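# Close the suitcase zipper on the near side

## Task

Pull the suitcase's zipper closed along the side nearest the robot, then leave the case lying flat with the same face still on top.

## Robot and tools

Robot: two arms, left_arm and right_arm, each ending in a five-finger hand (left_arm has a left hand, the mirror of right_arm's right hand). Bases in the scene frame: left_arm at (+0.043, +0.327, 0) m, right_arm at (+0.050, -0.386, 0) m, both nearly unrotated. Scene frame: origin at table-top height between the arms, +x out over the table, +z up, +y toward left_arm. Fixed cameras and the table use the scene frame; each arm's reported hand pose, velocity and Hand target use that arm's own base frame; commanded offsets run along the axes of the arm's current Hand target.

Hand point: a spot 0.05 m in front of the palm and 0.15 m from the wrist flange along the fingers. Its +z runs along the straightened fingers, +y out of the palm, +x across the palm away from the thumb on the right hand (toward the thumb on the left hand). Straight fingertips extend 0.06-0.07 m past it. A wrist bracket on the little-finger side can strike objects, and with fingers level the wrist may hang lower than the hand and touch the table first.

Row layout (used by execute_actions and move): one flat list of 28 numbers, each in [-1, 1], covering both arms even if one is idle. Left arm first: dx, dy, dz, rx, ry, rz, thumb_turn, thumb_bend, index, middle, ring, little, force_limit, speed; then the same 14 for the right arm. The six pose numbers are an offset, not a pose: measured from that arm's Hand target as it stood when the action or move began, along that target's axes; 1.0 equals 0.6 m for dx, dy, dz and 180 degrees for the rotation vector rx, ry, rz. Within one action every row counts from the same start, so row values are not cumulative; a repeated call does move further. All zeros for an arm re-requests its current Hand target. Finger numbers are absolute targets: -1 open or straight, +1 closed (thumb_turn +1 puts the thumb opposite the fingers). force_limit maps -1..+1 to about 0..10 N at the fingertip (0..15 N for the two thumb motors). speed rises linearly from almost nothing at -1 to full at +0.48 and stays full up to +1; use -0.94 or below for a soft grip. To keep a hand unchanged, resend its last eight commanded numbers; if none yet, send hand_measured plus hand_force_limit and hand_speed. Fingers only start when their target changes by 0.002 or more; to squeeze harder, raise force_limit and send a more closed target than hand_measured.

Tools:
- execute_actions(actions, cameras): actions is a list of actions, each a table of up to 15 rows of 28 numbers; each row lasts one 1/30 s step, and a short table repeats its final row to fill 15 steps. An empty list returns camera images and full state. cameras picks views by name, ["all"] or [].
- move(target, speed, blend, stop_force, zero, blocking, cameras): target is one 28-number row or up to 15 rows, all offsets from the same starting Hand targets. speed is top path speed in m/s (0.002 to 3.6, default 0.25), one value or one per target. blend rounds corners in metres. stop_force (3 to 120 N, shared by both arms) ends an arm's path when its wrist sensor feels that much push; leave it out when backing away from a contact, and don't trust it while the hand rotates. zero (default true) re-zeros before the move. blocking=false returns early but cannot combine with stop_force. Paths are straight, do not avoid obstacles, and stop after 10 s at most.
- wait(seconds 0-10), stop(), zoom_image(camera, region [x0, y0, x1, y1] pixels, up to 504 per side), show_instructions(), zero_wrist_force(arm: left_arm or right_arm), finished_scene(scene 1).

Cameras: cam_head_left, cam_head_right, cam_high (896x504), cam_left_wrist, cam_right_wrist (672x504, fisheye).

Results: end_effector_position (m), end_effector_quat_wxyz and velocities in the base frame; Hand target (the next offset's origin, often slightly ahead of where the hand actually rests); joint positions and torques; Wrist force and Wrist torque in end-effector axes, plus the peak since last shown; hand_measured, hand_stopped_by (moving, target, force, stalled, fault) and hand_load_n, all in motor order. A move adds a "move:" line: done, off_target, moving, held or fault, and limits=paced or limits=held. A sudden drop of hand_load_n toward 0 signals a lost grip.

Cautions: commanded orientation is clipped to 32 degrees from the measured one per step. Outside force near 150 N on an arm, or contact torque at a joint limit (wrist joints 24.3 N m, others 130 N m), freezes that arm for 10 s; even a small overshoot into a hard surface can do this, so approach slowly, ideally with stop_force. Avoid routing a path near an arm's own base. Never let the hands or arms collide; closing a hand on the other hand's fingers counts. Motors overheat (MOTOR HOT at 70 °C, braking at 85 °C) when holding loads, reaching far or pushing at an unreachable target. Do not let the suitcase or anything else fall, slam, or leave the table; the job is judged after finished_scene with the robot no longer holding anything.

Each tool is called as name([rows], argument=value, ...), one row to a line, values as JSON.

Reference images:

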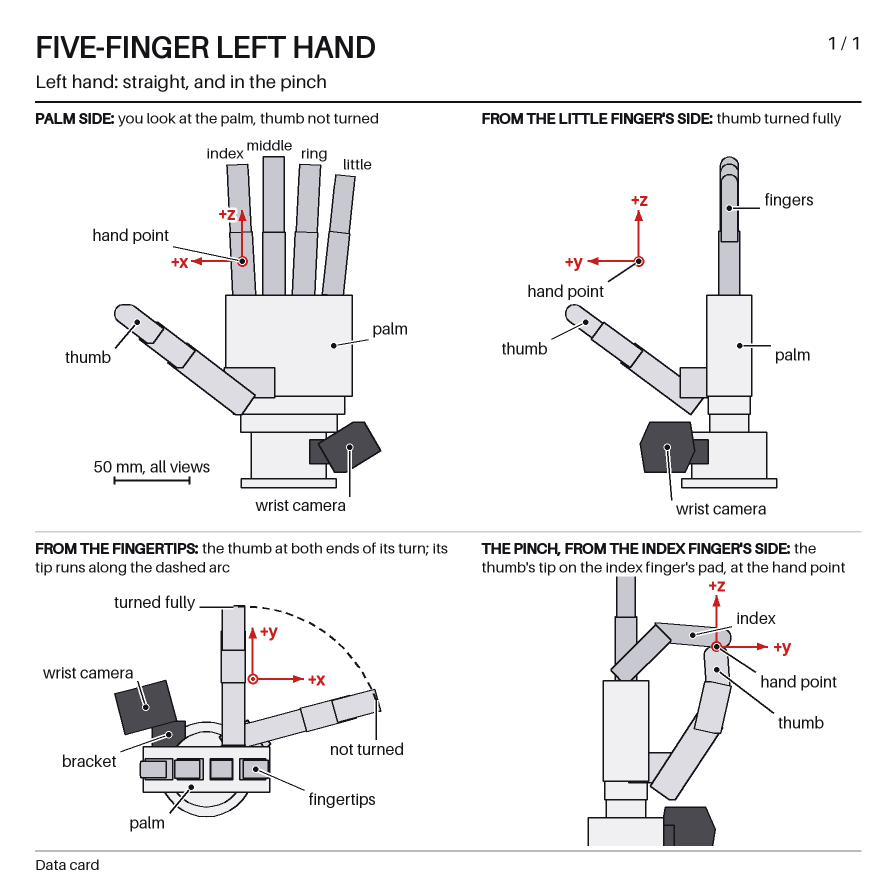

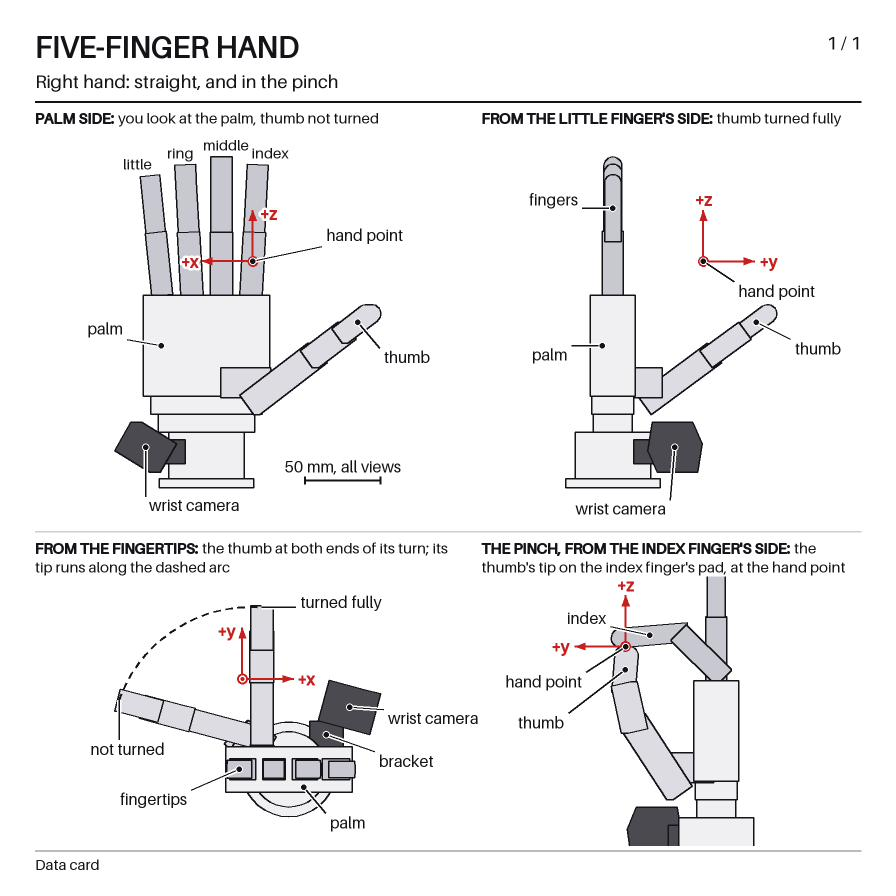

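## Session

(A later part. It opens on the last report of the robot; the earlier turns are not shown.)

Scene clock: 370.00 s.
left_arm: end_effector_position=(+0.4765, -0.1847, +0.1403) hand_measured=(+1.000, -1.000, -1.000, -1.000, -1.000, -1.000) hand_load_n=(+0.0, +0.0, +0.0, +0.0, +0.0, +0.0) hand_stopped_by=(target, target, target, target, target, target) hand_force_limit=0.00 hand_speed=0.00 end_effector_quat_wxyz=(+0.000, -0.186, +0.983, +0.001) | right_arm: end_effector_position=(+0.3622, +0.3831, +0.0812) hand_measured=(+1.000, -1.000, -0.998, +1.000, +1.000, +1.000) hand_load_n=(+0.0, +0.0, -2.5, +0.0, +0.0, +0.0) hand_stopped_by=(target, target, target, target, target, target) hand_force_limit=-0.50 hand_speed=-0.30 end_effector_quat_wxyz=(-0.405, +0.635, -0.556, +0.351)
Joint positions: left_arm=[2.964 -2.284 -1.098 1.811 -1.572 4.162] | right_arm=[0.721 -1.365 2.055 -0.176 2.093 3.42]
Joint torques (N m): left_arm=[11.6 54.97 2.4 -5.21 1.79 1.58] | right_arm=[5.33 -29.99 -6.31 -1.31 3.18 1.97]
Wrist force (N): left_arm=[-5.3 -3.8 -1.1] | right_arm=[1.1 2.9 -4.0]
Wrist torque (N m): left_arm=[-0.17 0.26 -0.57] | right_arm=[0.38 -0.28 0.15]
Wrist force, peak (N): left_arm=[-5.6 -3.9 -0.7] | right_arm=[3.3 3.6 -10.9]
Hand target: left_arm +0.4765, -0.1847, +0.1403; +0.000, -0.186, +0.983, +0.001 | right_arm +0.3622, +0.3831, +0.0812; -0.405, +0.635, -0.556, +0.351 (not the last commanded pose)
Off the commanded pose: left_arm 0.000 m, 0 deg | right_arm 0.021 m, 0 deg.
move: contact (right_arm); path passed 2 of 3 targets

move([
  [0,0,0,0,0,0, 1,-1,-1,-1,-1,-1,0,0, -0.0113,-0.0015,0.0032,0,0,0, 1,-1,-0.998,1,1,1,-0.5,-0.3],
  [0,0,0,0,0,0, 1,-1,-1,-1,-1,-1,0,0, -0.0241,-0.0030,0.0063,0,0,0, 1,-1,-0.998,1,1,1,-0.5,-0.3],
  [0,0,0,0,0,0, 1,-1,-1,-1,-1,-1,0,0, -0.0366,-0.0050,0.0107,0,0,0, 1,-1,-0.998,1,1,1,-0.5,-0.3],
  [0,0,0,0,0,0, 1,-1,-1,-1,-1,-1,0,0, -0.0484,-0.0075,0.0160,0,0,0, 1,-1,-0.998,1,1,1,-0.5,-0.3],
  [0,0,0,0,0,0, 1,-1,-1,-1,-1,-1,0,0, -0.0595,-0.0106,0.0227,0,0,0, 1,-1,-0.998,1,1,1,-0.5,-0.3],
], speed=0.015, stop_force=26, blend=0.002, cameras=["cam_head_left","cam_head_right","cam_right_wrist"])

zoom_image(camera="cam_head_left", region=[460, 240, 540, 310])

zoom_image(camera="cam_right_wrist", region=[180, 160, 320, 340])

Scene clock: 375.03 s.
left_arm: end_effector_position=(+0.4765, -0.1847, +0.1403) hand_measured=(+1.000, -1.000, -1.000, -1.000, -1.000, -1.000) hand_load_n=(+0.0, +0.0, +0.0, +0.0, +0.0, +0.0) hand_stopped_by=(target, target, target, target, target, target) hand_force_limit=0.00 hand_speed=0.00 end_effector_quat_wxyz=(+0.000, -0.186, +0.983, +0.001) | right_arm: end_effector_position=(+0.3722, +0.4205, +0.0813) hand_measured=(+1.000, -1.000, -0.998, +1.000, +1.000, +1.000) hand_load_n=(+0.0, +0.0, +0.0, +0.0, +0.0, +0.0) hand_stopped_by=(target, target, target, target, target, target) hand_force_limit=-0.50 hand_speed=-0.30 end_effector_quat_wxyz=(-0.405, +0.635, -0.556, +0.351)
Joint positions: left_arm=[2.964 -2.284 -1.098 1.811 -1.572 4.162] | right_arm=[0.778 -1.279 1.943 -0.132 2.142 3.454]
Joint torques (N m): left_arm=[-13.34 52.28 4.61 -1.92 -2.27 0.88] | right_arm=[-8.35 -33.91 -4.7 -0.77 -2.39 -1.05]
Wrist force (N): left_arm=[-3.8 -2.4 -0.5] | right_arm=[0.6 0.8 -1.4]
Wrist torque (N m): left_arm=[-0.12 0.17 -0.49] | right_arm=[0.23 -0.14 0.05]
Wrist force, peak (N): left_arm=[-29.1 5.1 -1.1] | right_arm=[16.7 20.4 -31.0]
Hand target: left_arm +0.4765, -0.1847, +0.1403; +0.000, -0.186, +0.983, +0.001 | right_arm +0.3722, +0.4205, +0.0813; -0.405, +0.635, -0.556, +0.351
Off the commanded pose: left_arm 0.000 m, 0 deg | right_arm 0.000 m, 0 deg.
move: done
Images, in order (width x height): cam_head_left 896x504, cam_head_right 896x504, cam_right_wrist 672x504.

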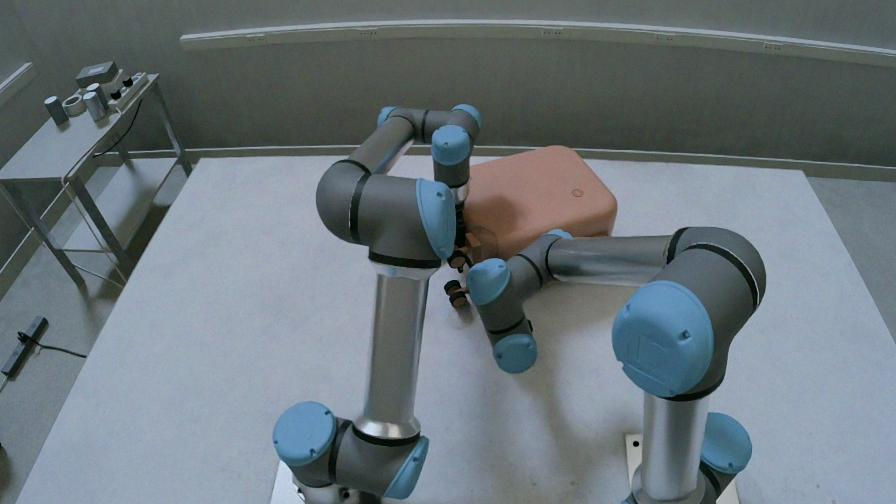

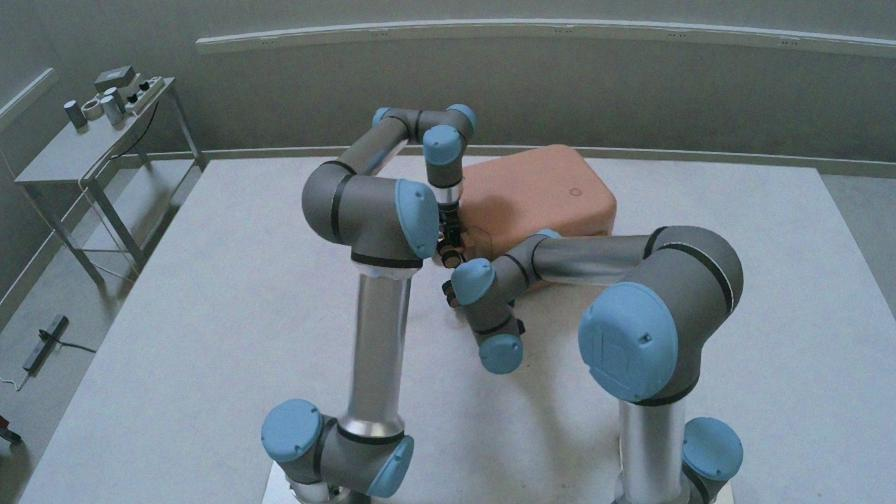

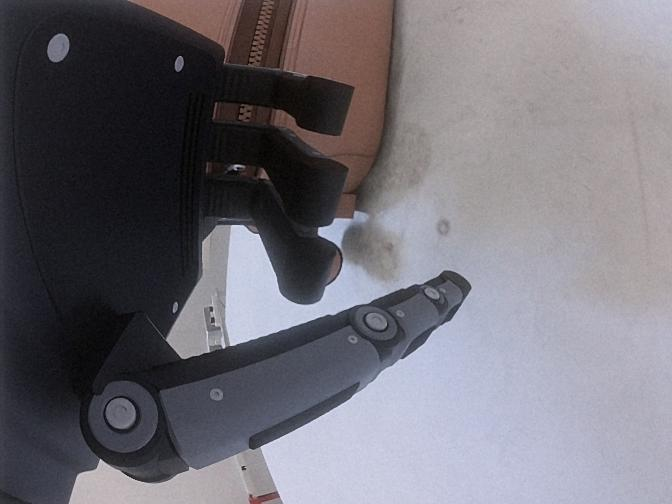

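Scaled by 6.300 from the camera's 896x504 image, which has a finer 1280x720 frame.

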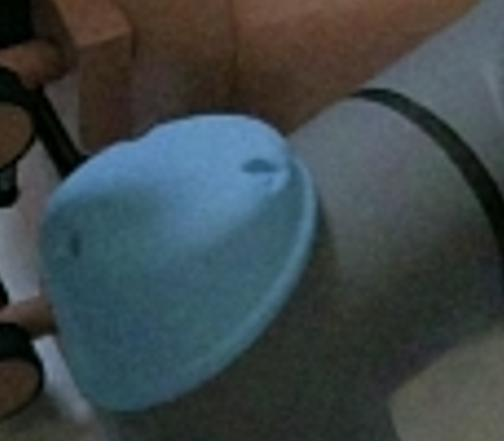

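Scaled by 2.800 from the camera's 672x504 image, which has a finer 960x720 frame.

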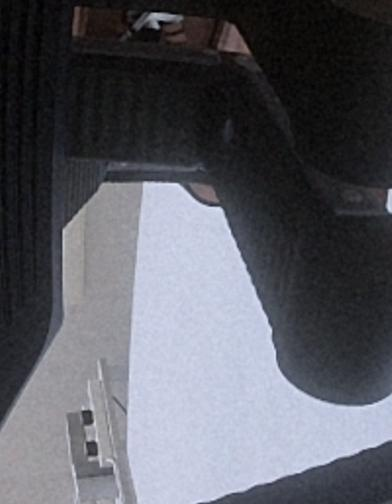

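move([
  [0,0,0,0,0,0, 1,-1,-1,-1,-1,-1,0,0, -0.0014,0.0060,-0.0128,0,0,0, 1,-1,-0.998,1,1,1,-0.5,-0.3],
  [0,0,0,0,0,0, 1,-1,-1,-1,-1,-1,0,0, 0.0151,0.0238,-0.0511,0,0,0, 1,-1,-0.998,1,1,1,-0.5,-0.3],
  [0,0,0,0,0,0, 1,-1,-1,-1,-1,-1,0,0, 0.1117,0.0129,-0.0276,0,0,0, 1,-1,-0.998,1,1,1,-0.5,-0.3],
], speed=0.08, blend=0.003, cameras=["cam_head_left","cam_high","cam_right_wrist"])

zoom_image(camera="cam_head_left", region=[460, 240, 540, 310])

zoom_image(camera="cam_right_wrist", region=[180, 160, 320, 340])

zoom_image(camera="cam_high", region=[280, 90, 530, 330])

Scene clock: 378.63 s.
left_arm: end_effector_position=(+0.4765, -0.1847, +0.1403) hand_measured=(+1.000, -1.000, -1.000, -1.000, -1.000, -1.000) hand_load_n=(+0.0, +0.0, +0.0, +0.0, +0.0, +0.0) hand_stopped_by=(target, target, target, target, target, target) hand_force_limit=0.00 hand_speed=0.00 end_effector_quat_wxyz=(+0.000, -0.186, +0.983, +0.001) | right_arm: end_effector_position=(+0.3631, +0.3516, +0.0810) hand_measured=(+1.000, -1.000, -0.998, +1.000, +1.000, +1.000) hand_load_n=(+0.0, +0.0, +0.0, +0.5, +0.0, +0.0) hand_stopped_by=(target, target, target, target, target, target) hand_force_limit=-0.50 hand_speed=-0.30 end_effector_quat_wxyz=(-0.405, +0.635, -0.556, +0.351)
Joint positions: left_arm=[2.964 -2.284 -1.098 1.811 -1.572 4.162] | right_arm=[0.644 -1.432 2.135 -0.209 2.026 3.378]
Joint torques (N m): left_arm=[-12.67 48.58 7.11 -1.88 -2.33 0.26] | right_arm=[-2.91 -12.28 -26.2 1.78 2.59 1.48]
Wrist force (N): left_arm=[-3.9 -2.6 -0.9] | right_arm=[1.0 1.0 -1.2]
Wrist torque (N m): left_arm=[-0.12 0.17 -0.49] | right_arm=[0.24 -0.17 0.08]
Wrist force, peak (N): left_arm=[-4.1 -2.6 -0.7] | right_arm=[0.6 1.6 -2.2]
Hand target: left_arm +0.4765, -0.1847, +0.1403; +0.000, -0.186, +0.983, +0.001 | right_arm +0.3632, +0.3516, +0.0810; -0.405, +0.635, -0.556, +0.351
Off the commanded pose: left_arm 0.000 m, 0 deg | right_arm 0.000 m, 0 deg.
move: done
Images, in order (width x height): cam_head_left 896x504, cam_high 896x504, cam_right_wrist 672x504.

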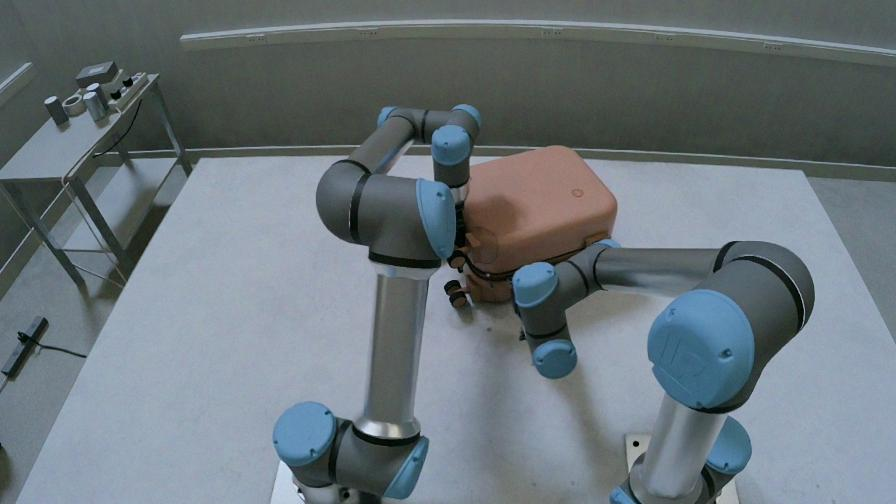

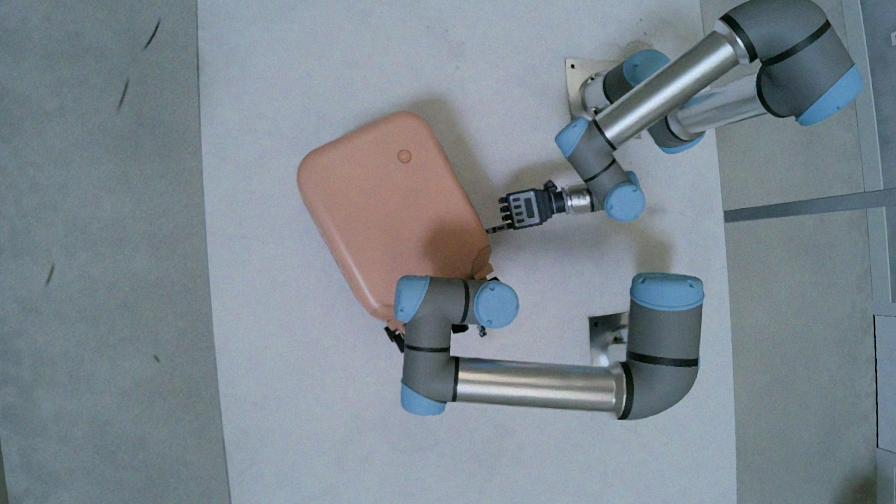

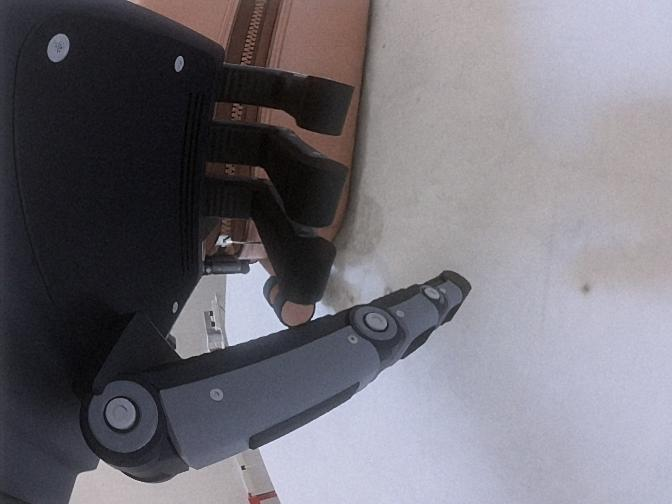

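Scaled by 6.300 from the camera's 896x504 image, which has a finer 1280x720 frame.

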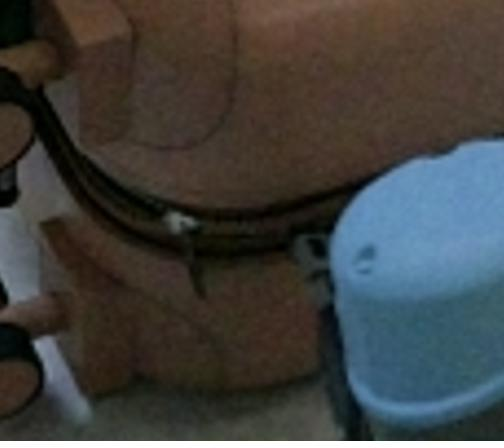

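Scaled by 2.800 from the camera's 672x504 image, which has a finer 960x720 frame.

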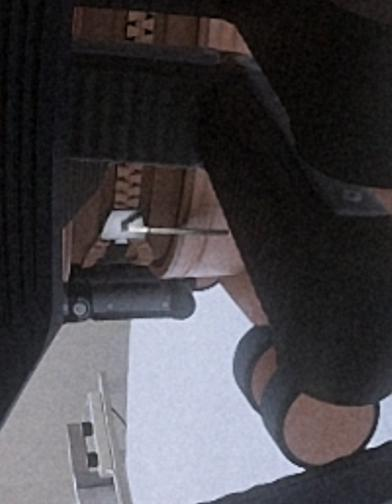

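Scaled by 2.016 from the camera's 896x504 image, which has a finer 1280x720 frame.

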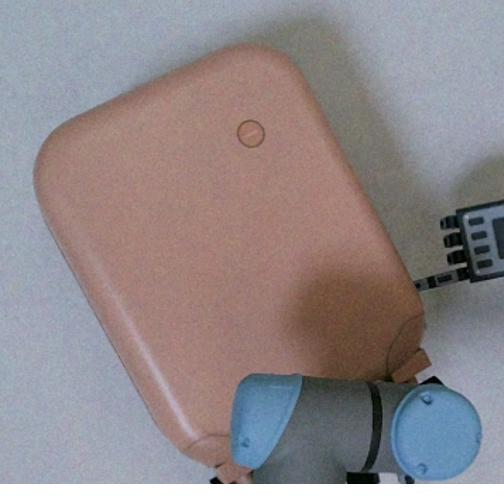

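move([
  [0,-0.005,0,0,0,0, 1,-1,-1,-1,-1,-1,0,0, -0.0329,0.0041,-0.0088,0,0,0, 1,-1,-0.998,1,1,1,-0.5,-0.3],
  [0,-0.04,0,0,0,0, 1,-1,-1,-1,-1,-1,0,0, -0.0470,-0.0162,0.0347,0,0,0, 1,-1,-0.998,1,1,1,-0.5,-0.3],
], speed=[0.04,0.02], stop_force=3, blend=0.002)

Scene clock: 383.23 s.
left_arm: end_effector_position=(+0.4765, -0.1849, +0.1403) hand_measured=(+1.000, -1.000, -1.000, -1.000, -1.000, -1.000) hand_load_n=(+0.0, +0.0, +0.0, +0.0, +0.0, +0.0) hand_stopped_by=(target, target, target, target, target, target) hand_force_limit=0.00 hand_speed=0.00 end_effector_quat_wxyz=(+0.000, -0.186, +0.983, +0.001) | right_arm: end_effector_position=(+0.3652, +0.3751, +0.0811) hand_measured=(+1.000, -1.000, -0.998, +1.000, +1.000, +1.000) hand_load_n=(-0.5, +0.0, -2.0, +0.0, +0.0, +0.0) hand_stopped_by=(target, target, target, target, target, target) hand_force_limit=-0.50 hand_speed=-0.30 end_effector_quat_wxyz=(-0.405, +0.635, -0.556, +0.351)
Joint positions: left_arm=[2.964 -2.284 -1.097 1.811 -1.572 4.161] | right_arm=[0.697 -1.379 2.072 -0.186 2.072 3.407]
Joint torques (N m): left_arm=[11.2 55.23 4.46 -1.59 2.09 1.94] | right_arm=[6.22 -29.7 -5.27 -1.45 3.1 1.98]
Wrist force (N): left_arm=[-3.2 0.2 -0.9] | right_arm=[0.3 2.4 -3.6]
Wrist torque (N m): left_arm=[0.02 0.14 -0.40] | right_arm=[0.38 -0.18 0.09]
Wrist force, peak (N): left_arm=[-4.8 -1.7 -0.6] | right_arm=[3.3 3.5 -11.6]
Hand target: left_arm +0.4765, -0.1849, +0.1403; +0.000, -0.186, +0.983, +0.001 (not the last commanded pose) | right_arm +0.3652, +0.3751, +0.0811; -0.405, +0.635, -0.556, +0.351 (not the last commanded pose)
Off the commanded pose: left_arm 0.024 m, 0 deg | right_arm 0.019 m, 0 deg.
move: contact (left_arm, right_arm); path passed 1 of 2 targets

move([
  [0,0,0,0,0,0, 1,-1,-1,-1,-1,-1,0,0, -0.0177,-0.0007,0.0015,0,0,0, 1,-1,-0.998,1,1,1,-0.5,-0.3],
  [0,0,0,0,0,0, 1,-1,-1,-1,-1,-1,0,0, -0.0308,-0.0018,0.0039,0,0,0, 1,-1,-0.998,1,1,1,-0.5,-0.3],
  [0,0,0,0,0,0, 1,-1,-1,-1,-1,-1,0,0, -0.0434,-0.0036,0.0077,0,0,0, 1,-1,-0.998,1,1,1,-0.5,-0.3],
  [0,0,0,0,0,0, 1,-1,-1,-1,-1,-1,0,0, -0.0556,-0.0058,0.0125,0,0,0, 1,-1,-0.998,1,1,1,-0.5,-0.3],
  [0,0,0,0,0,0, 1,-1,-1,-1,-1,-1,0,0, -0.0672,-0.0086,0.0184,0,0,0, 1,-1,-0.998,1,1,1,-0.5,-0.3],
], speed=0.012, stop_force=14, blend=0.002)

Scene clock: 386.80 s.
left_arm: end_effector_position=(+0.4765, -0.1849, +0.1403) hand_measured=(+1.000, -1.000, -1.000, -1.000, -1.000, -1.000) hand_load_n=(+0.0, +0.0, +0.0, +0.0, +0.0, +0.0) hand_stopped_by=(target, target, target, target, target, target) hand_force_limit=0.00 hand_speed=0.00 end_effector_quat_wxyz=(+0.000, -0.186, +0.983, +0.001) | right_arm: end_effector_position=(+0.3655, +0.3950, +0.0811) hand_measured=(+1.000, -1.000, -0.996, +1.000, +1.000, +1.000) hand_load_n=(+0.0, +0.0, -14.0, +0.0, +0.0, +0.0) hand_stopped_by=(target, target, target, target, target, target) hand_force_limit=-0.50 hand_speed=-0.30 end_effector_quat_wxyz=(-0.405, +0.635, -0.556, +0.351)
Joint positions: left_arm=[2.964 -2.284 -1.097 1.811 -1.572 4.161] | right_arm=[0.741 -1.337 2.02 -0.163 2.11 3.431]
Joint torques (N m): left_arm=[-2.54 54.69 8.29 -5.33 2.06 1.3] | right_arm=[-12.22 -33.64 -12.04 -4.45 -2.24 -0.95]
Wrist force (N): left_arm=[-15.4 -0.6 -1.8] | right_arm=[5.5 11.9 -16.3]
Wrist torque (N m): left_arm=[0.01 0.63 -1.04] | right_arm=[0.98 0.05 0.42]
Wrist force, peak (N): left_arm=[-16.6 1.9 -1.8] | right_arm=[8.8 12.4 -20.9]
Hand target: left_arm +0.4765, -0.1849, +0.1403; +0.000, -0.186, +0.983, +0.001 | right_arm +0.3655, +0.3950, +0.0811; -0.405, +0.635, -0.556, +0.351 (not the last commanded pose)
Off the commanded pose: left_arm 0.000 m, 0 deg | right_arm 0.023 m, 0 deg.
move: contact (right_arm); path passed 1 of 5 targets

execute_actions(actions=[], cameras=["cam_head_left","cam_head_right","cam_right_wrist"])

zoom_image(camera="cam_head_left", region=[460, 240, 540, 310])

zoom_image(camera="cam_head_right", region=[440, 240, 520, 310])

zoom_image(camera="cam_right_wrist", region=[180, 160, 320, 340])

Scene clock: 387.60 s.
left_arm: end_effector_position=(+0.4765, -0.1849, +0.1403) hand_measured=(+1.000, -1.000, -1.000, -1.000, -1.000, -1.000) hand_load_n=(+0.0, +0.0, +0.0, +0.0, +0.0, +0.0) hand_stopped_by=(target, target, target, target, target, target) hand_force_limit=0.00 hand_speed=0.00 end_effector_quat_wxyz=(+0.000, -0.186, +0.983, +0.001) | right_arm: end_effector_position=(+0.3655, +0.3950, +0.0812) hand_measured=(+1.000, -1.000, -0.996, +1.000, +1.000, +1.000) hand_load_n=(+0.0, +0.0, -14.5, +0.0, +0.0, +0.0) hand_stopped_by=(target, target, target, target, target, target) hand_force_limit=-0.50 hand_speed=-0.30 end_effector_quat_wxyz=(-0.405, +0.635, -0.556, +0.351)
Joint positions: left_arm=[2.964 -2.284 -1.097 1.811 -1.572 4.161] | right_arm=[0.741 -1.337 2.02 -0.163 2.11 3.431]
Joint velocities: within noise
Joint torques (N m): left_arm=[-11.53 54.36 9.47 -6.4 2.03 1.05] | right_arm=[-12.08 -32.83 -12.85 -3 -1.85 -0.98]
Wrist force (N): left_arm=[-15.2 -0.7 -1.7] | right_arm=[5.5 11.7 -16.6]
Wrist torque (N m): left_arm=[-0.02 0.61 -1.03] | right_arm=[0.96 0.06 0.42]
Wrist force, peak (N): left_arm=[-15.7 -0.7 -1.6] | right_arm=[5.3 11.9 -17.0]
Hand target: left_arm +0.4765, -0.1849, +0.1403; +0.000, -0.186, +0.983, +0.001 | right_arm +0.3655, +0.3950, +0.0811; -0.405, +0.635, -0.556, +0.351 (not the last commanded pose)
Off the commanded pose: left_arm 0.000 m, 0 deg | right_arm 0.023 m, 0 deg.
Images, in order (width x height): cam_head_left 896x504, cam_head_right 896x504, cam_right_wrist 672x504.

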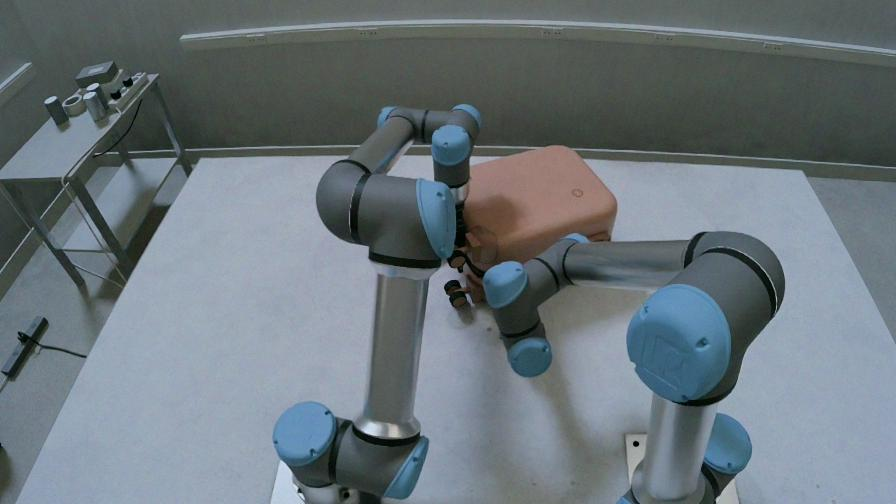

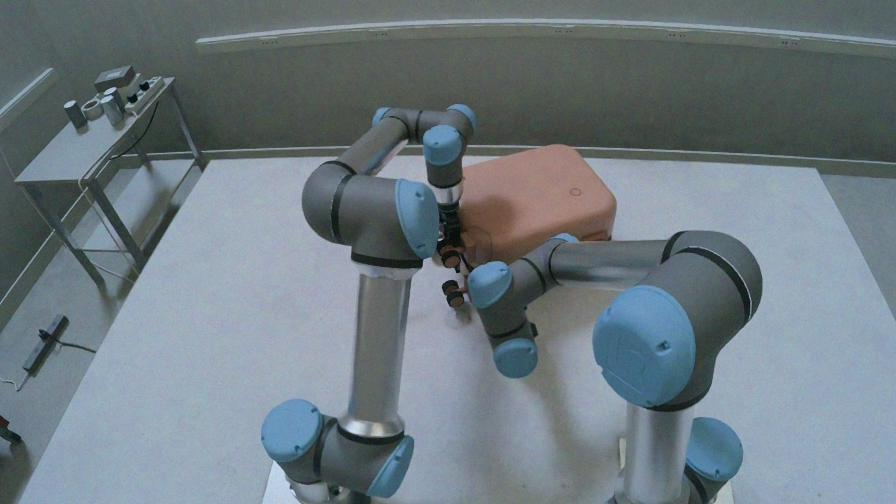

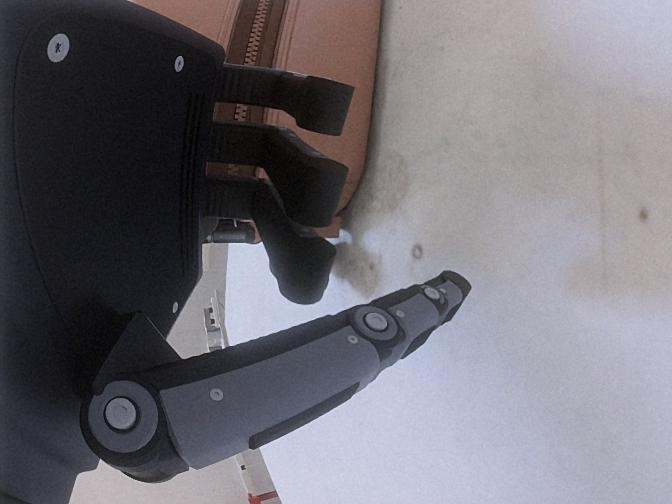

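Scaled by 6.300 from the camera's 896x504 image, which has a finer 1280x720 frame.

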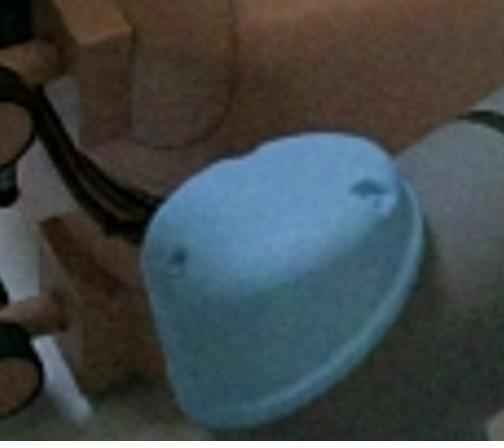

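Scaled by 6.300 from the camera's 896x504 image, which has a finer 1280x720 frame.

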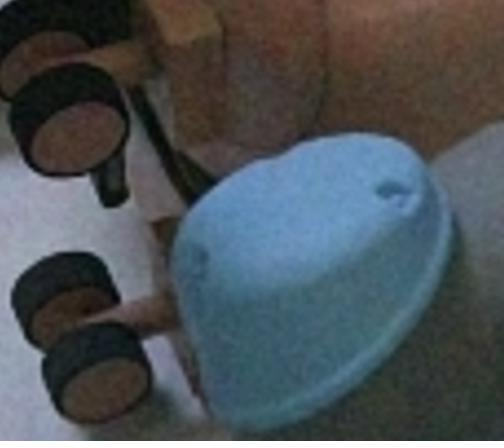

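Scaled by 2.800 from the camera's 672x504 image, which has a finer 960x720 frame.

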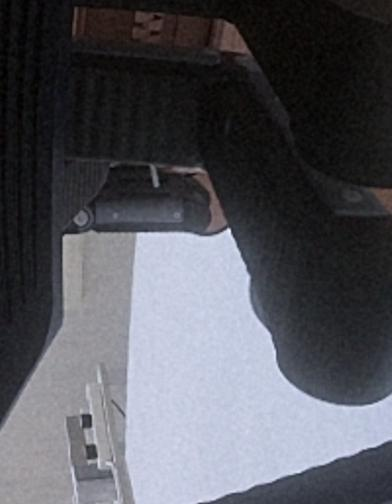

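move([
  [0,0,0,0,0,0, 1,-1,-1,-1,-1,-1,0,0, -0.0131,-0.0014,0.0030,0,0,0, 1,-1,-0.998,1,1,1,-0.5,-0.3],
  [0,0,0,0,0,0, 1,-1,-1,-1,-1,-1,0,0, -0.0253,-0.0037,0.0080,0,0,0, 1,-1,-0.998,1,1,1,-0.5,-0.3],
], speed=0.012, stop_force=22, zero=false, blend=0.002)

Scene clock: 390.70 s.
left_arm: end_effector_position=(+0.4765, -0.1849, +0.1403) hand_measured=(+1.000, -1.000, -1.000, -1.000, -1.000, -1.000) hand_load_n=(+0.0, +0.0, +0.0, +0.0, +0.0, +0.0) hand_stopped_by=(target, target, target, target, target, target) hand_force_limit=0.00 hand_speed=0.00 end_effector_quat_wxyz=(+0.000, -0.186, +0.983, +0.001) | right_arm: end_effector_position=(+0.3687, +0.4108, +0.0812) hand_measured=(+1.000, -1.000, -0.998, +1.000, +1.000, +1.000) hand_load_n=(+0.0, +0.0, -4.5, +0.0, +0.0, +0.0) hand_stopped_by=(target, target, target, target, target, target) hand_force_limit=-0.50 hand_speed=-0.30 end_effector_quat_wxyz=(-0.405, +0.635, -0.556, +0.351)
Joint positions: left_arm=[2.964 -2.284 -1.097 1.811 -1.572 4.161] | right_arm=[0.766 -1.302 1.973 -0.144 2.132 3.446]
Joint torques (N m): left_arm=[-1.12 52.7 13.45 -1.67 -1.83 -0.26] | right_arm=[-9.98 -34.9 -5.93 -1.62 -1.48 -1.06]
Wrist force (N): left_arm=[-4.1 -2.8 -0.4] | right_arm=[-0.7 4.6 -3.1]
Wrist torque (N m): left_arm=[-0.15 0.19 -0.47] | right_arm=[0.30 -0.29 0.00]
Wrist force, peak (N): left_arm=[-20.8 1.5 -1.8] | right_arm=[13.3 14.8 -24.1]
Hand target: left_arm +0.4765, -0.1849, +0.1403; +0.000, -0.186, +0.983, +0.001 | right_arm +0.3687, +0.4108, +0.0812; -0.405, +0.635, -0.556, +0.351
Off the commanded pose: left_arm 0.000 m, 0 deg | right_arm 0.000 m, 0 deg.
move: done

move([
  [0,0,0,0,0,0, 1,-1,-1,-1,-1,-1,0,0, -0.0014,0.0060,-0.0128,0,0,0, 1,-1,-0.998,1,1,1,-0.5,-0.3],
  [0,0,0,0,0,0, 1,-1,-1,-1,-1,-1,0,0, 0.0151,0.0238,-0.0511,0,0,0, 1,-1,-0.998,1,1,1,-0.5,-0.3],
  [0,0,0,0,0,0, 1,-1,-1,-1,-1,-1,0,0, 0.1317,0.0129,-0.0276,0,0,0, 1,-1,-0.998,1,1,1,-0.5,-0.3],
], speed=0.08, blend=0.003, cameras=["cam_head_left","cam_head_right","cam_high","cam_right_wrist"])

zoom_image(camera="cam_head_left", region=[460, 240, 540, 310])

zoom_image(camera="cam_head_right", region=[440, 240, 520, 310])

zoom_image(camera="cam_right_wrist", region=[180, 160, 320, 340])

Scene clock: 394.63 s.
left_arm: end_effector_position=(+0.4765, -0.1849, +0.1403) hand_measured=(+1.000, -1.000, -1.000, -1.000, -1.000, -1.000) hand_load_n=(+0.0, +0.0, +0.0, +0.0, -0.5, +0.0) hand_stopped_by=(target, target, target, target, target, target) hand_force_limit=0.00 hand_speed=0.00 end_effector_quat_wxyz=(+0.000, -0.186, +0.983, +0.001) | right_arm: end_effector_position=(+0.3612, +0.3300, +0.0809) hand_measured=(+1.000, -1.000, -0.998, +1.000, +1.000, +1.000) hand_load_n=(+0.0, +0.0, -0.5, +0.0, +0.0, +0.0) hand_stopped_by=(target, target, target, target, target, target) hand_force_limit=-0.50 hand_speed=-0.30 end_effector_quat_wxyz=(-0.405, +0.635, -0.556, +0.351)
Joint positions: left_arm=[2.964 -2.284 -1.097 1.811 -1.572 4.161] | right_arm=[0.589 -1.481 2.191 -0.228 1.977 3.35]
Joint torques (N m): left_arm=[7.09 51.27 18.49 -1.79 -1.84 -1.64] | right_arm=[-2.44 -10.95 -26.1 1.61 2.3 1.45]
Wrist force (N): left_arm=[-3.9 -2.6 -0.3] | right_arm=[1.0 0.8 -0.9]
Wrist torque (N m): left_arm=[-0.14 0.16 -0.46] | right_arm=[0.19 -0.17 0.08]
Wrist force, peak (N): left_arm=[-4.3 -2.7 -0.3] | right_arm=[-0.6 4.9 -3.3]
Hand target: left_arm +0.4765, -0.1849, +0.1403; +0.000, -0.186, +0.983, +0.001 | right_arm +0.3612, +0.3300, +0.0809; -0.405, +0.635, -0.556, +0.351
Off the commanded pose: left_arm 0.000 m, 0 deg | right_arm 0.000 m, 0 deg.
move: done
Images, in order (width x height): cam_head_left 896x504, cam_head_right 896x504, cam_high 896x504, cam_right_wrist 672x504.

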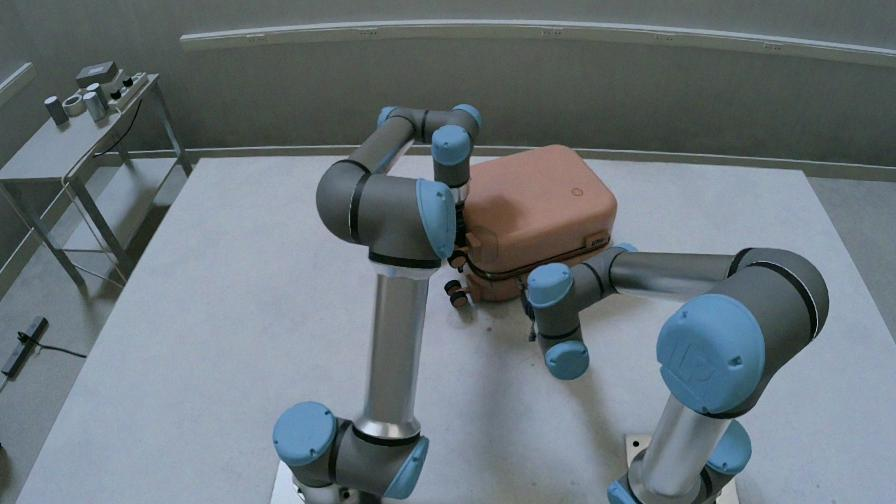

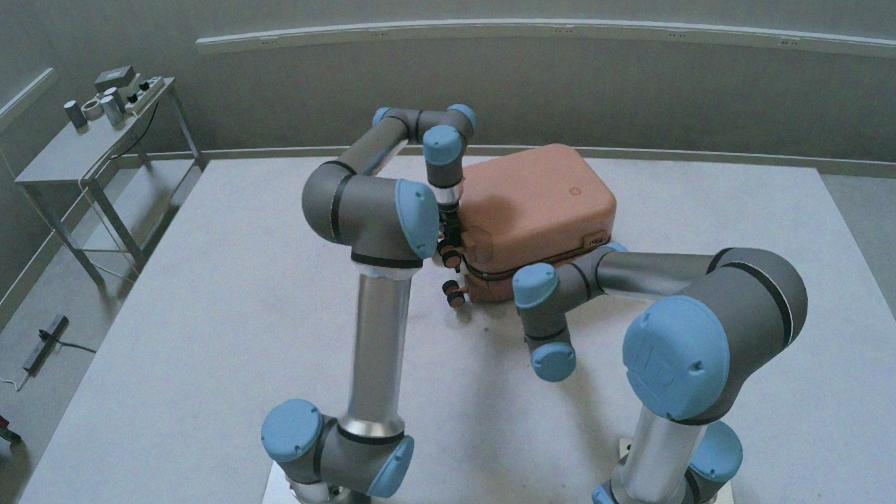

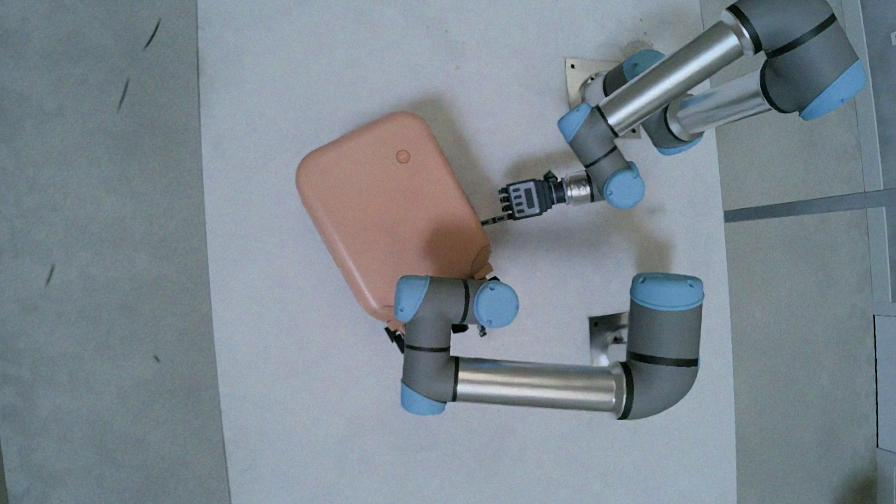

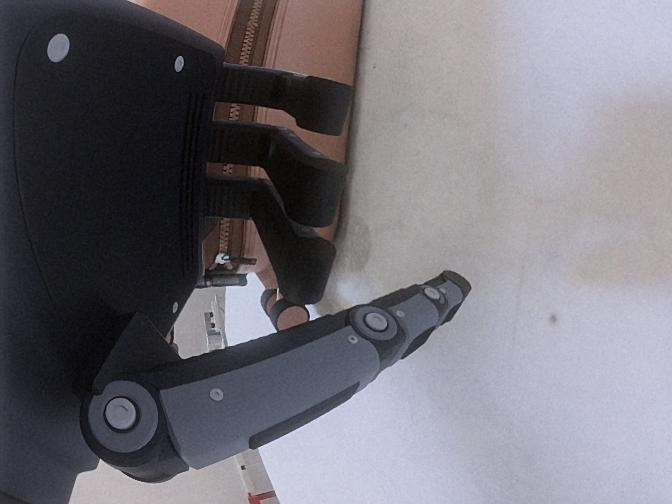

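Scaled by 6.300 from the camera's 896x504 image, which has a finer 1280x720 frame.

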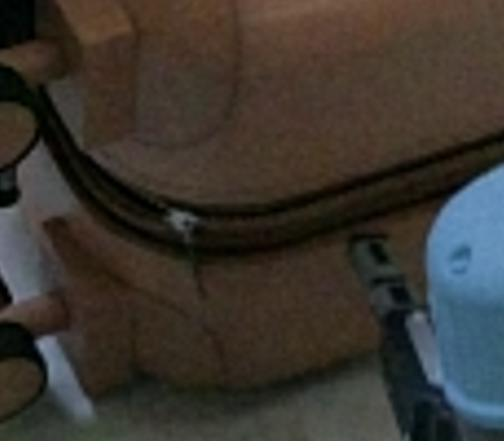

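Scaled by 6.300 from the camera's 896x504 image, which has a finer 1280x720 frame.

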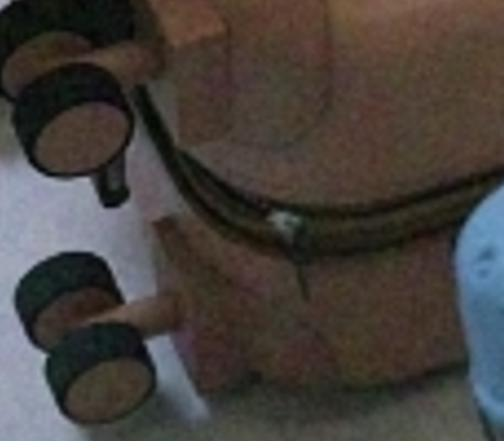

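Scaled by 2.800 from the camera's 672x504 image, which has a finer 960x720 frame.

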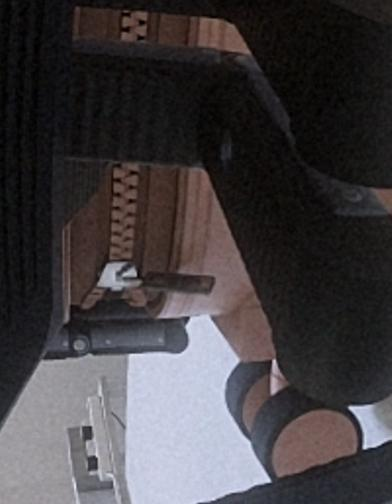

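move(target=[0,-0.04,0,0,0,0, 1,-1,-1,-1,-1,-1,0,0, -0.0625,-0.0418,-0.0245,-0.1111,0,0, 1,-1,-0.998,1,1,1,-0.5,-0.3], speed=0.08, stop_force=5)

Scene clock: 399.43 s.
left_arm: end_effector_position=(+0.4767, -0.1850, +0.1403) hand_measured=(+1.000, -1.000, -1.000, -1.000, -1.000, -1.000) hand_load_n=(+0.0, +0.0, +0.0, +0.0, +0.0, +0.0) hand_stopped_by=(target, target, target, target, target, target) hand_force_limit=0.00 hand_speed=0.00 end_effector_quat_wxyz=(+0.000, -0.186, +0.983, +0.001) | right_arm: end_effector_position=(+0.3536, +0.3667, +0.1100) hand_measured=(+1.000, -1.000, -0.998, +1.000, +1.000, +1.000) hand_load_n=(+0.0, +0.0, +0.0, +0.0, +0.0, +0.0) hand_stopped_by=(target, target, target, target, target, target) hand_force_limit=-0.50 hand_speed=-0.30 end_effector_quat_wxyz=(-0.288, +0.696, -0.609, +0.249)
Joint positions: left_arm=[2.964 -2.285 -1.097 1.811 -1.572 4.161] | right_arm=[0.603 -1.352 1.832 0.364 1.891 3.488]
Joint torques (N m): left_arm=[12 55.86 3.54 -4.62 0.99 1.8] | right_arm=[7.04 -32.45 -6.5 2.63 2.89 -1.12]
Wrist force (N): left_arm=[-3.7 -1.9 -0.1] | right_arm=[0.6 0.7 -1.0]
Wrist torque (N m): left_arm=[-0.14 0.21 -0.44] | right_arm=[0.24 -0.09 0.05]
Wrist force, peak (N): left_arm=[-1.5 6.0 0.0] | right_arm=[1.2 0.9 -1.2]
Hand target: left_arm +0.4767, -0.1850, +0.1403; +0.000, -0.186, +0.983, +0.001 (not the last commanded pose) | right_arm +0.3536, +0.3667, +0.1100; -0.288, +0.696, -0.609, +0.249
Off the commanded pose: left_arm 0.024 m, 0 deg | right_arm 0.000 m, 0 deg.
move: contact (left_arm)

move(target=[0,0,0,0,0,0, 1,-1,-1,-1,-1,-1,0,0, -0.0145,-0.0338,0.0338,0,0,0, 1,-1,-0.998,1,1,1,-0.5,-0.3], speed=0.02, stop_force=3)

Scene clock: 401.07 s.
left_arm: end_effector_position=(+0.4767, -0.1850, +0.1403) hand_measured=(+1.000, -1.000, -1.000, -1.000, -1.000, -1.000) hand_load_n=(+0.0, +0.0, +0.0, -0.5, +0.0, +0.0) hand_stopped_by=(target, target, target, target, target, target) hand_force_limit=0.00 hand_speed=0.00 end_effector_quat_wxyz=(+0.000, -0.186, +0.983, +0.001) | right_arm: end_effector_position=(+0.3615, +0.3703, +0.1100) hand_measured=(+1.000, -1.000, -0.998, +1.000, +1.000, +1.000) hand_load_n=(+0.0, +0.0, -2.5, +0.0, +0.0, +0.0) hand_stopped_by=(target, target, target, target, target, target) hand_force_limit=-0.50 hand_speed=-0.30 end_effector_quat_wxyz=(-0.288, +0.696, -0.609, +0.249)
Joint positions: left_arm=[2.964 -2.285 -1.097 1.811 -1.572 4.161] | right_arm=[0.599 -1.334 1.81 0.368 1.889 3.485]
Joint torques (N m): left_arm=[11.74 55.7 3.52 -4.55 0.51 1.76] | right_arm=[7.44 -31.04 -10.52 -0.09 3.11 1.85]
Wrist force (N): left_arm=[-3.4 -1.7 0.0] | right_arm=[0.3 2.2 -1.6]
Wrist torque (N m): left_arm=[-0.12 0.17 -0.43] | right_arm=[0.22 -0.15 0.09]
Wrist force, peak (N): left_arm=[-3.7 -1.9 -0.2] | right_arm=[2.3 4.5 -6.4]
Hand target: left_arm +0.4767, -0.1850, +0.1403; +0.000, -0.186, +0.983, +0.001 | right_arm +0.3615, +0.3703, +0.1100; -0.288, +0.696, -0.609, +0.249 (not the last commanded pose)
Off the commanded pose: left_arm 0.000 m, 0 deg | right_arm 0.021 m, 0 deg.
move: contact (right_arm)

move([
  [0,0,0,0,0,0, 1,-1,-1,-1,-1,-1,0,0, 0.0029,0.0068,-0.0068,0,0,0, 1,-1,-0.998,1,1,1,-0.5,-0.3],
  [0,0,0,0,0,0, 1,-1,-1,-1,-1,-1,0,0, -0.0314,0.0079,-0.0079,0,0,0, 1,-1,-0.998,1,1,1,-0.5,-0.3],
  [0,0,0,0,0,0, 1,-1,-1,-1,-1,-1,0,0, -0.0439,-0.0214,0.0214,0,0,0, 1,-1,-0.998,1,1,1,-0.5,-0.3],
], speed=[0.04,0.04,0.02], stop_force=3, blend=0.002)

Scene clock: 403.60 s.
left_arm: end_effector_position=(+0.4767, -0.1850, +0.1403) hand_measured=(+1.000, -1.000, -1.000, -1.000, -1.000, -1.000) hand_load_n=(+0.0, +0.0, +0.0, +0.0, +0.0, +0.0) hand_stopped_by=(target, target, target, target, target, target) hand_force_limit=0.00 hand_speed=0.00 end_effector_quat_wxyz=(+0.000, -0.186, +0.983, +0.001) | right_arm: end_effector_position=(+0.3589, +0.3911, +0.1101) hand_measured=(+1.000, -1.000, -0.998, +1.000, +1.000, +1.000) hand_load_n=(+0.0, +0.0, -1.5, +0.0, +0.5, +0.0) hand_stopped_by=(target, target, target, target, target, target) hand_force_limit=-0.50 hand_speed=-0.30 end_effector_quat_wxyz=(-0.288, +0.696, -0.609, +0.249)
Joint positions: left_arm=[2.964 -2.285 -1.097 1.811 -1.572 4.161] | right_arm=[0.647 -1.296 1.763 0.39 1.92 3.523]
Joint torques (N m): left_arm=[12.64 55.29 3.08 -4.47 -0.41 1.64] | right_arm=[6.65 -33.7 -10.37 0.11 3.15 1.8]
Wrist force (N): left_arm=[-3.4 -1.6 0.1] | right_arm=[0.6 1.8 -1.5]
Wrist torque (N m): left_arm=[-0.11 0.17 -0.43] | right_arm=[0.23 -0.17 0.12]
Wrist force, peak (N): left_arm=[-3.7 -1.9 -0.5] | right_arm=[1.5 4.4 -5.2]
Hand target: left_arm +0.4767, -0.1850, +0.1403; +0.000, -0.186, +0.983, +0.001 | right_arm +0.3589, +0.3911, +0.1101; -0.288, +0.696, -0.609, +0.249 (not the last commanded pose)
Off the commanded pose: left_arm 0.000 m, 0 deg | right_arm 0.019 m, 0 deg.
move: contact (right_arm); path passed 2 of 3 targets

move([
  [0,0,0,0,0,0, 1,-1,-1,-1,-1,-1,0,0, -0.0112,-0.0023,0.0023,0,0,0, 1,-1,-0.998,1,1,1,-0.5,-0.3],
  [0,0,0,0,0,0, 1,-1,-1,-1,-1,-1,0,0, -0.0220,-0.0045,0.0045,0,0,0, 1,-1,-0.998,1,1,1,-0.5,-0.3],
  [0,0,0,0,0,0, 1,-1,-1,-1,-1,-1,0,0, -0.0322,-0.0074,0.0074,0,0,0, 1,-1,-0.998,1,1,1,-0.5,-0.3],
], speed=0.012, stop_force=20, blend=0.002, cameras=["cam_head_left","cam_right_wrist"])

zoom_image(camera="cam_head_left", region=[460, 240, 540, 310])

zoom_image(camera="cam_right_wrist", region=[180, 160, 320, 340])

Scene clock: 407.33 s.
left_arm: end_effector_position=(+0.4767, -0.1850, +0.1403) hand_measured=(+1.000, -1.000, -1.000, -1.000, -1.000, -1.000) hand_load_n=(+0.0, +0.0, +0.0, +0.0, +0.0, +0.0) hand_stopped_by=(target, target, target, target, target, target) hand_force_limit=0.00 hand_speed=0.00 end_effector_quat_wxyz=(+0.000, -0.186, +0.983, +0.001) | right_arm: end_effector_position=(+0.3625, +0.4111, +0.1101) hand_measured=(+1.000, -1.000, -0.998, +1.000, +1.000, +1.000) hand_load_n=(+0.0, +0.0, -0.5, +0.0, +0.5, +0.5) hand_stopped_by=(target, target, target, target, target, target) hand_force_limit=-0.50 hand_speed=-0.30 end_effector_quat_wxyz=(-0.288, +0.696, -0.609, +0.249)
Joint positions: left_arm=[2.964 -2.285 -1.097 1.811 -1.572 4.161] | right_arm=[0.681 -1.252 1.705 0.413 1.943 3.551]
Joint torques (N m): left_arm=[0.6 55.4 3.42 -4.52 -1.75 1.39] | right_arm=[-8.79 -36.85 -6.17 -0.13 -2.28 -1.29]
Wrist force (N): left_arm=[-5.6 -3.0 -0.6] | right_arm=[0.4 0.7 -1.2]
Wrist torque (N m): left_arm=[-0.14 0.23 -0.56] | right_arm=[0.19 -0.11 0.03]
Wrist force, peak (N): left_arm=[-7.5 -0.9 -0.1] | right_arm=[4.1 10.8 -8.7]
Hand target: left_arm +0.4767, -0.1850, +0.1403; +0.000, -0.186, +0.983, +0.001 | right_arm +0.3625, +0.4111, +0.1101; -0.288, +0.696, -0.609, +0.249
Off the commanded pose: left_arm 0.000 m, 0 deg | right_arm 0.000 m, 0 deg.
move: done
Images, in order (width x height): cam_head_left 896x504, cam_right_wrist 672x504.

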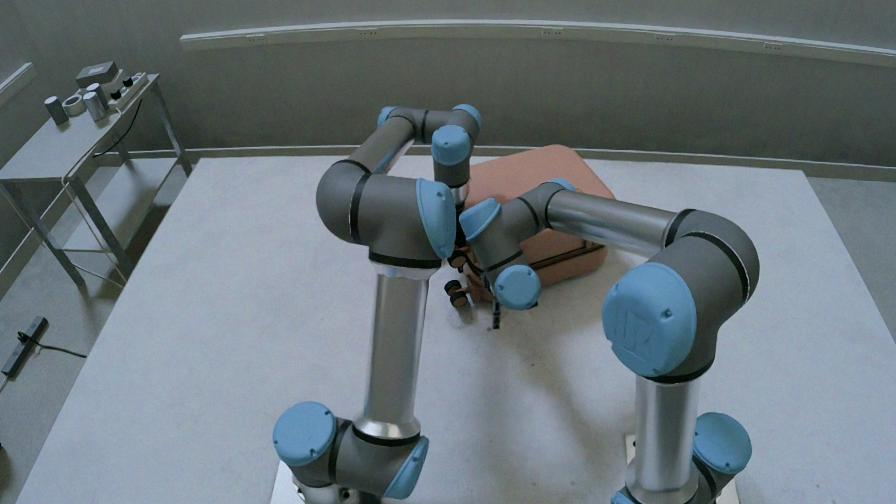

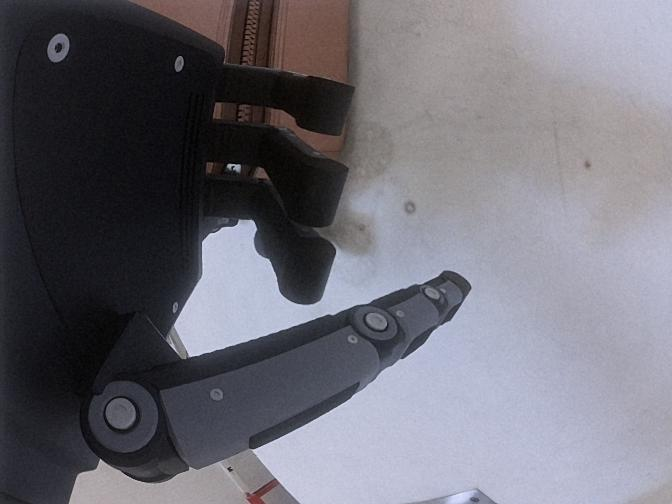

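Scaled by 6.300 from the camera's 896x504 image, which has a finer 1280x720 frame.

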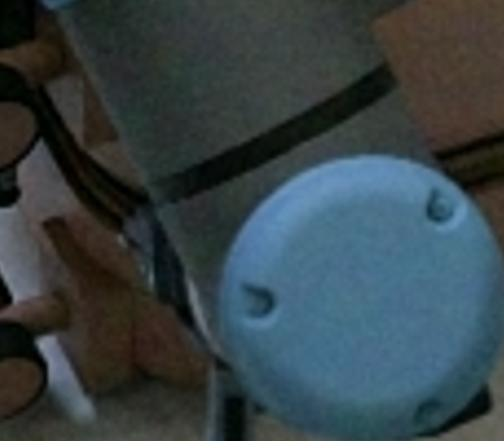

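Scaled by 2.800 from the camera's 672x504 image, which has a finer 960x720 frame.

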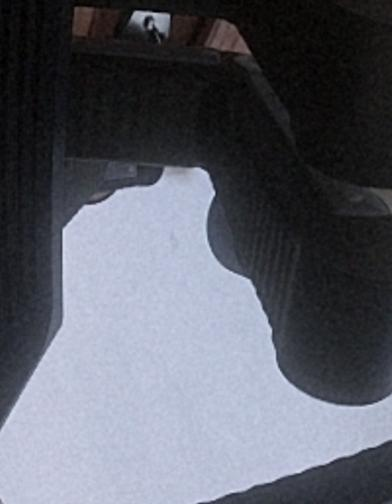

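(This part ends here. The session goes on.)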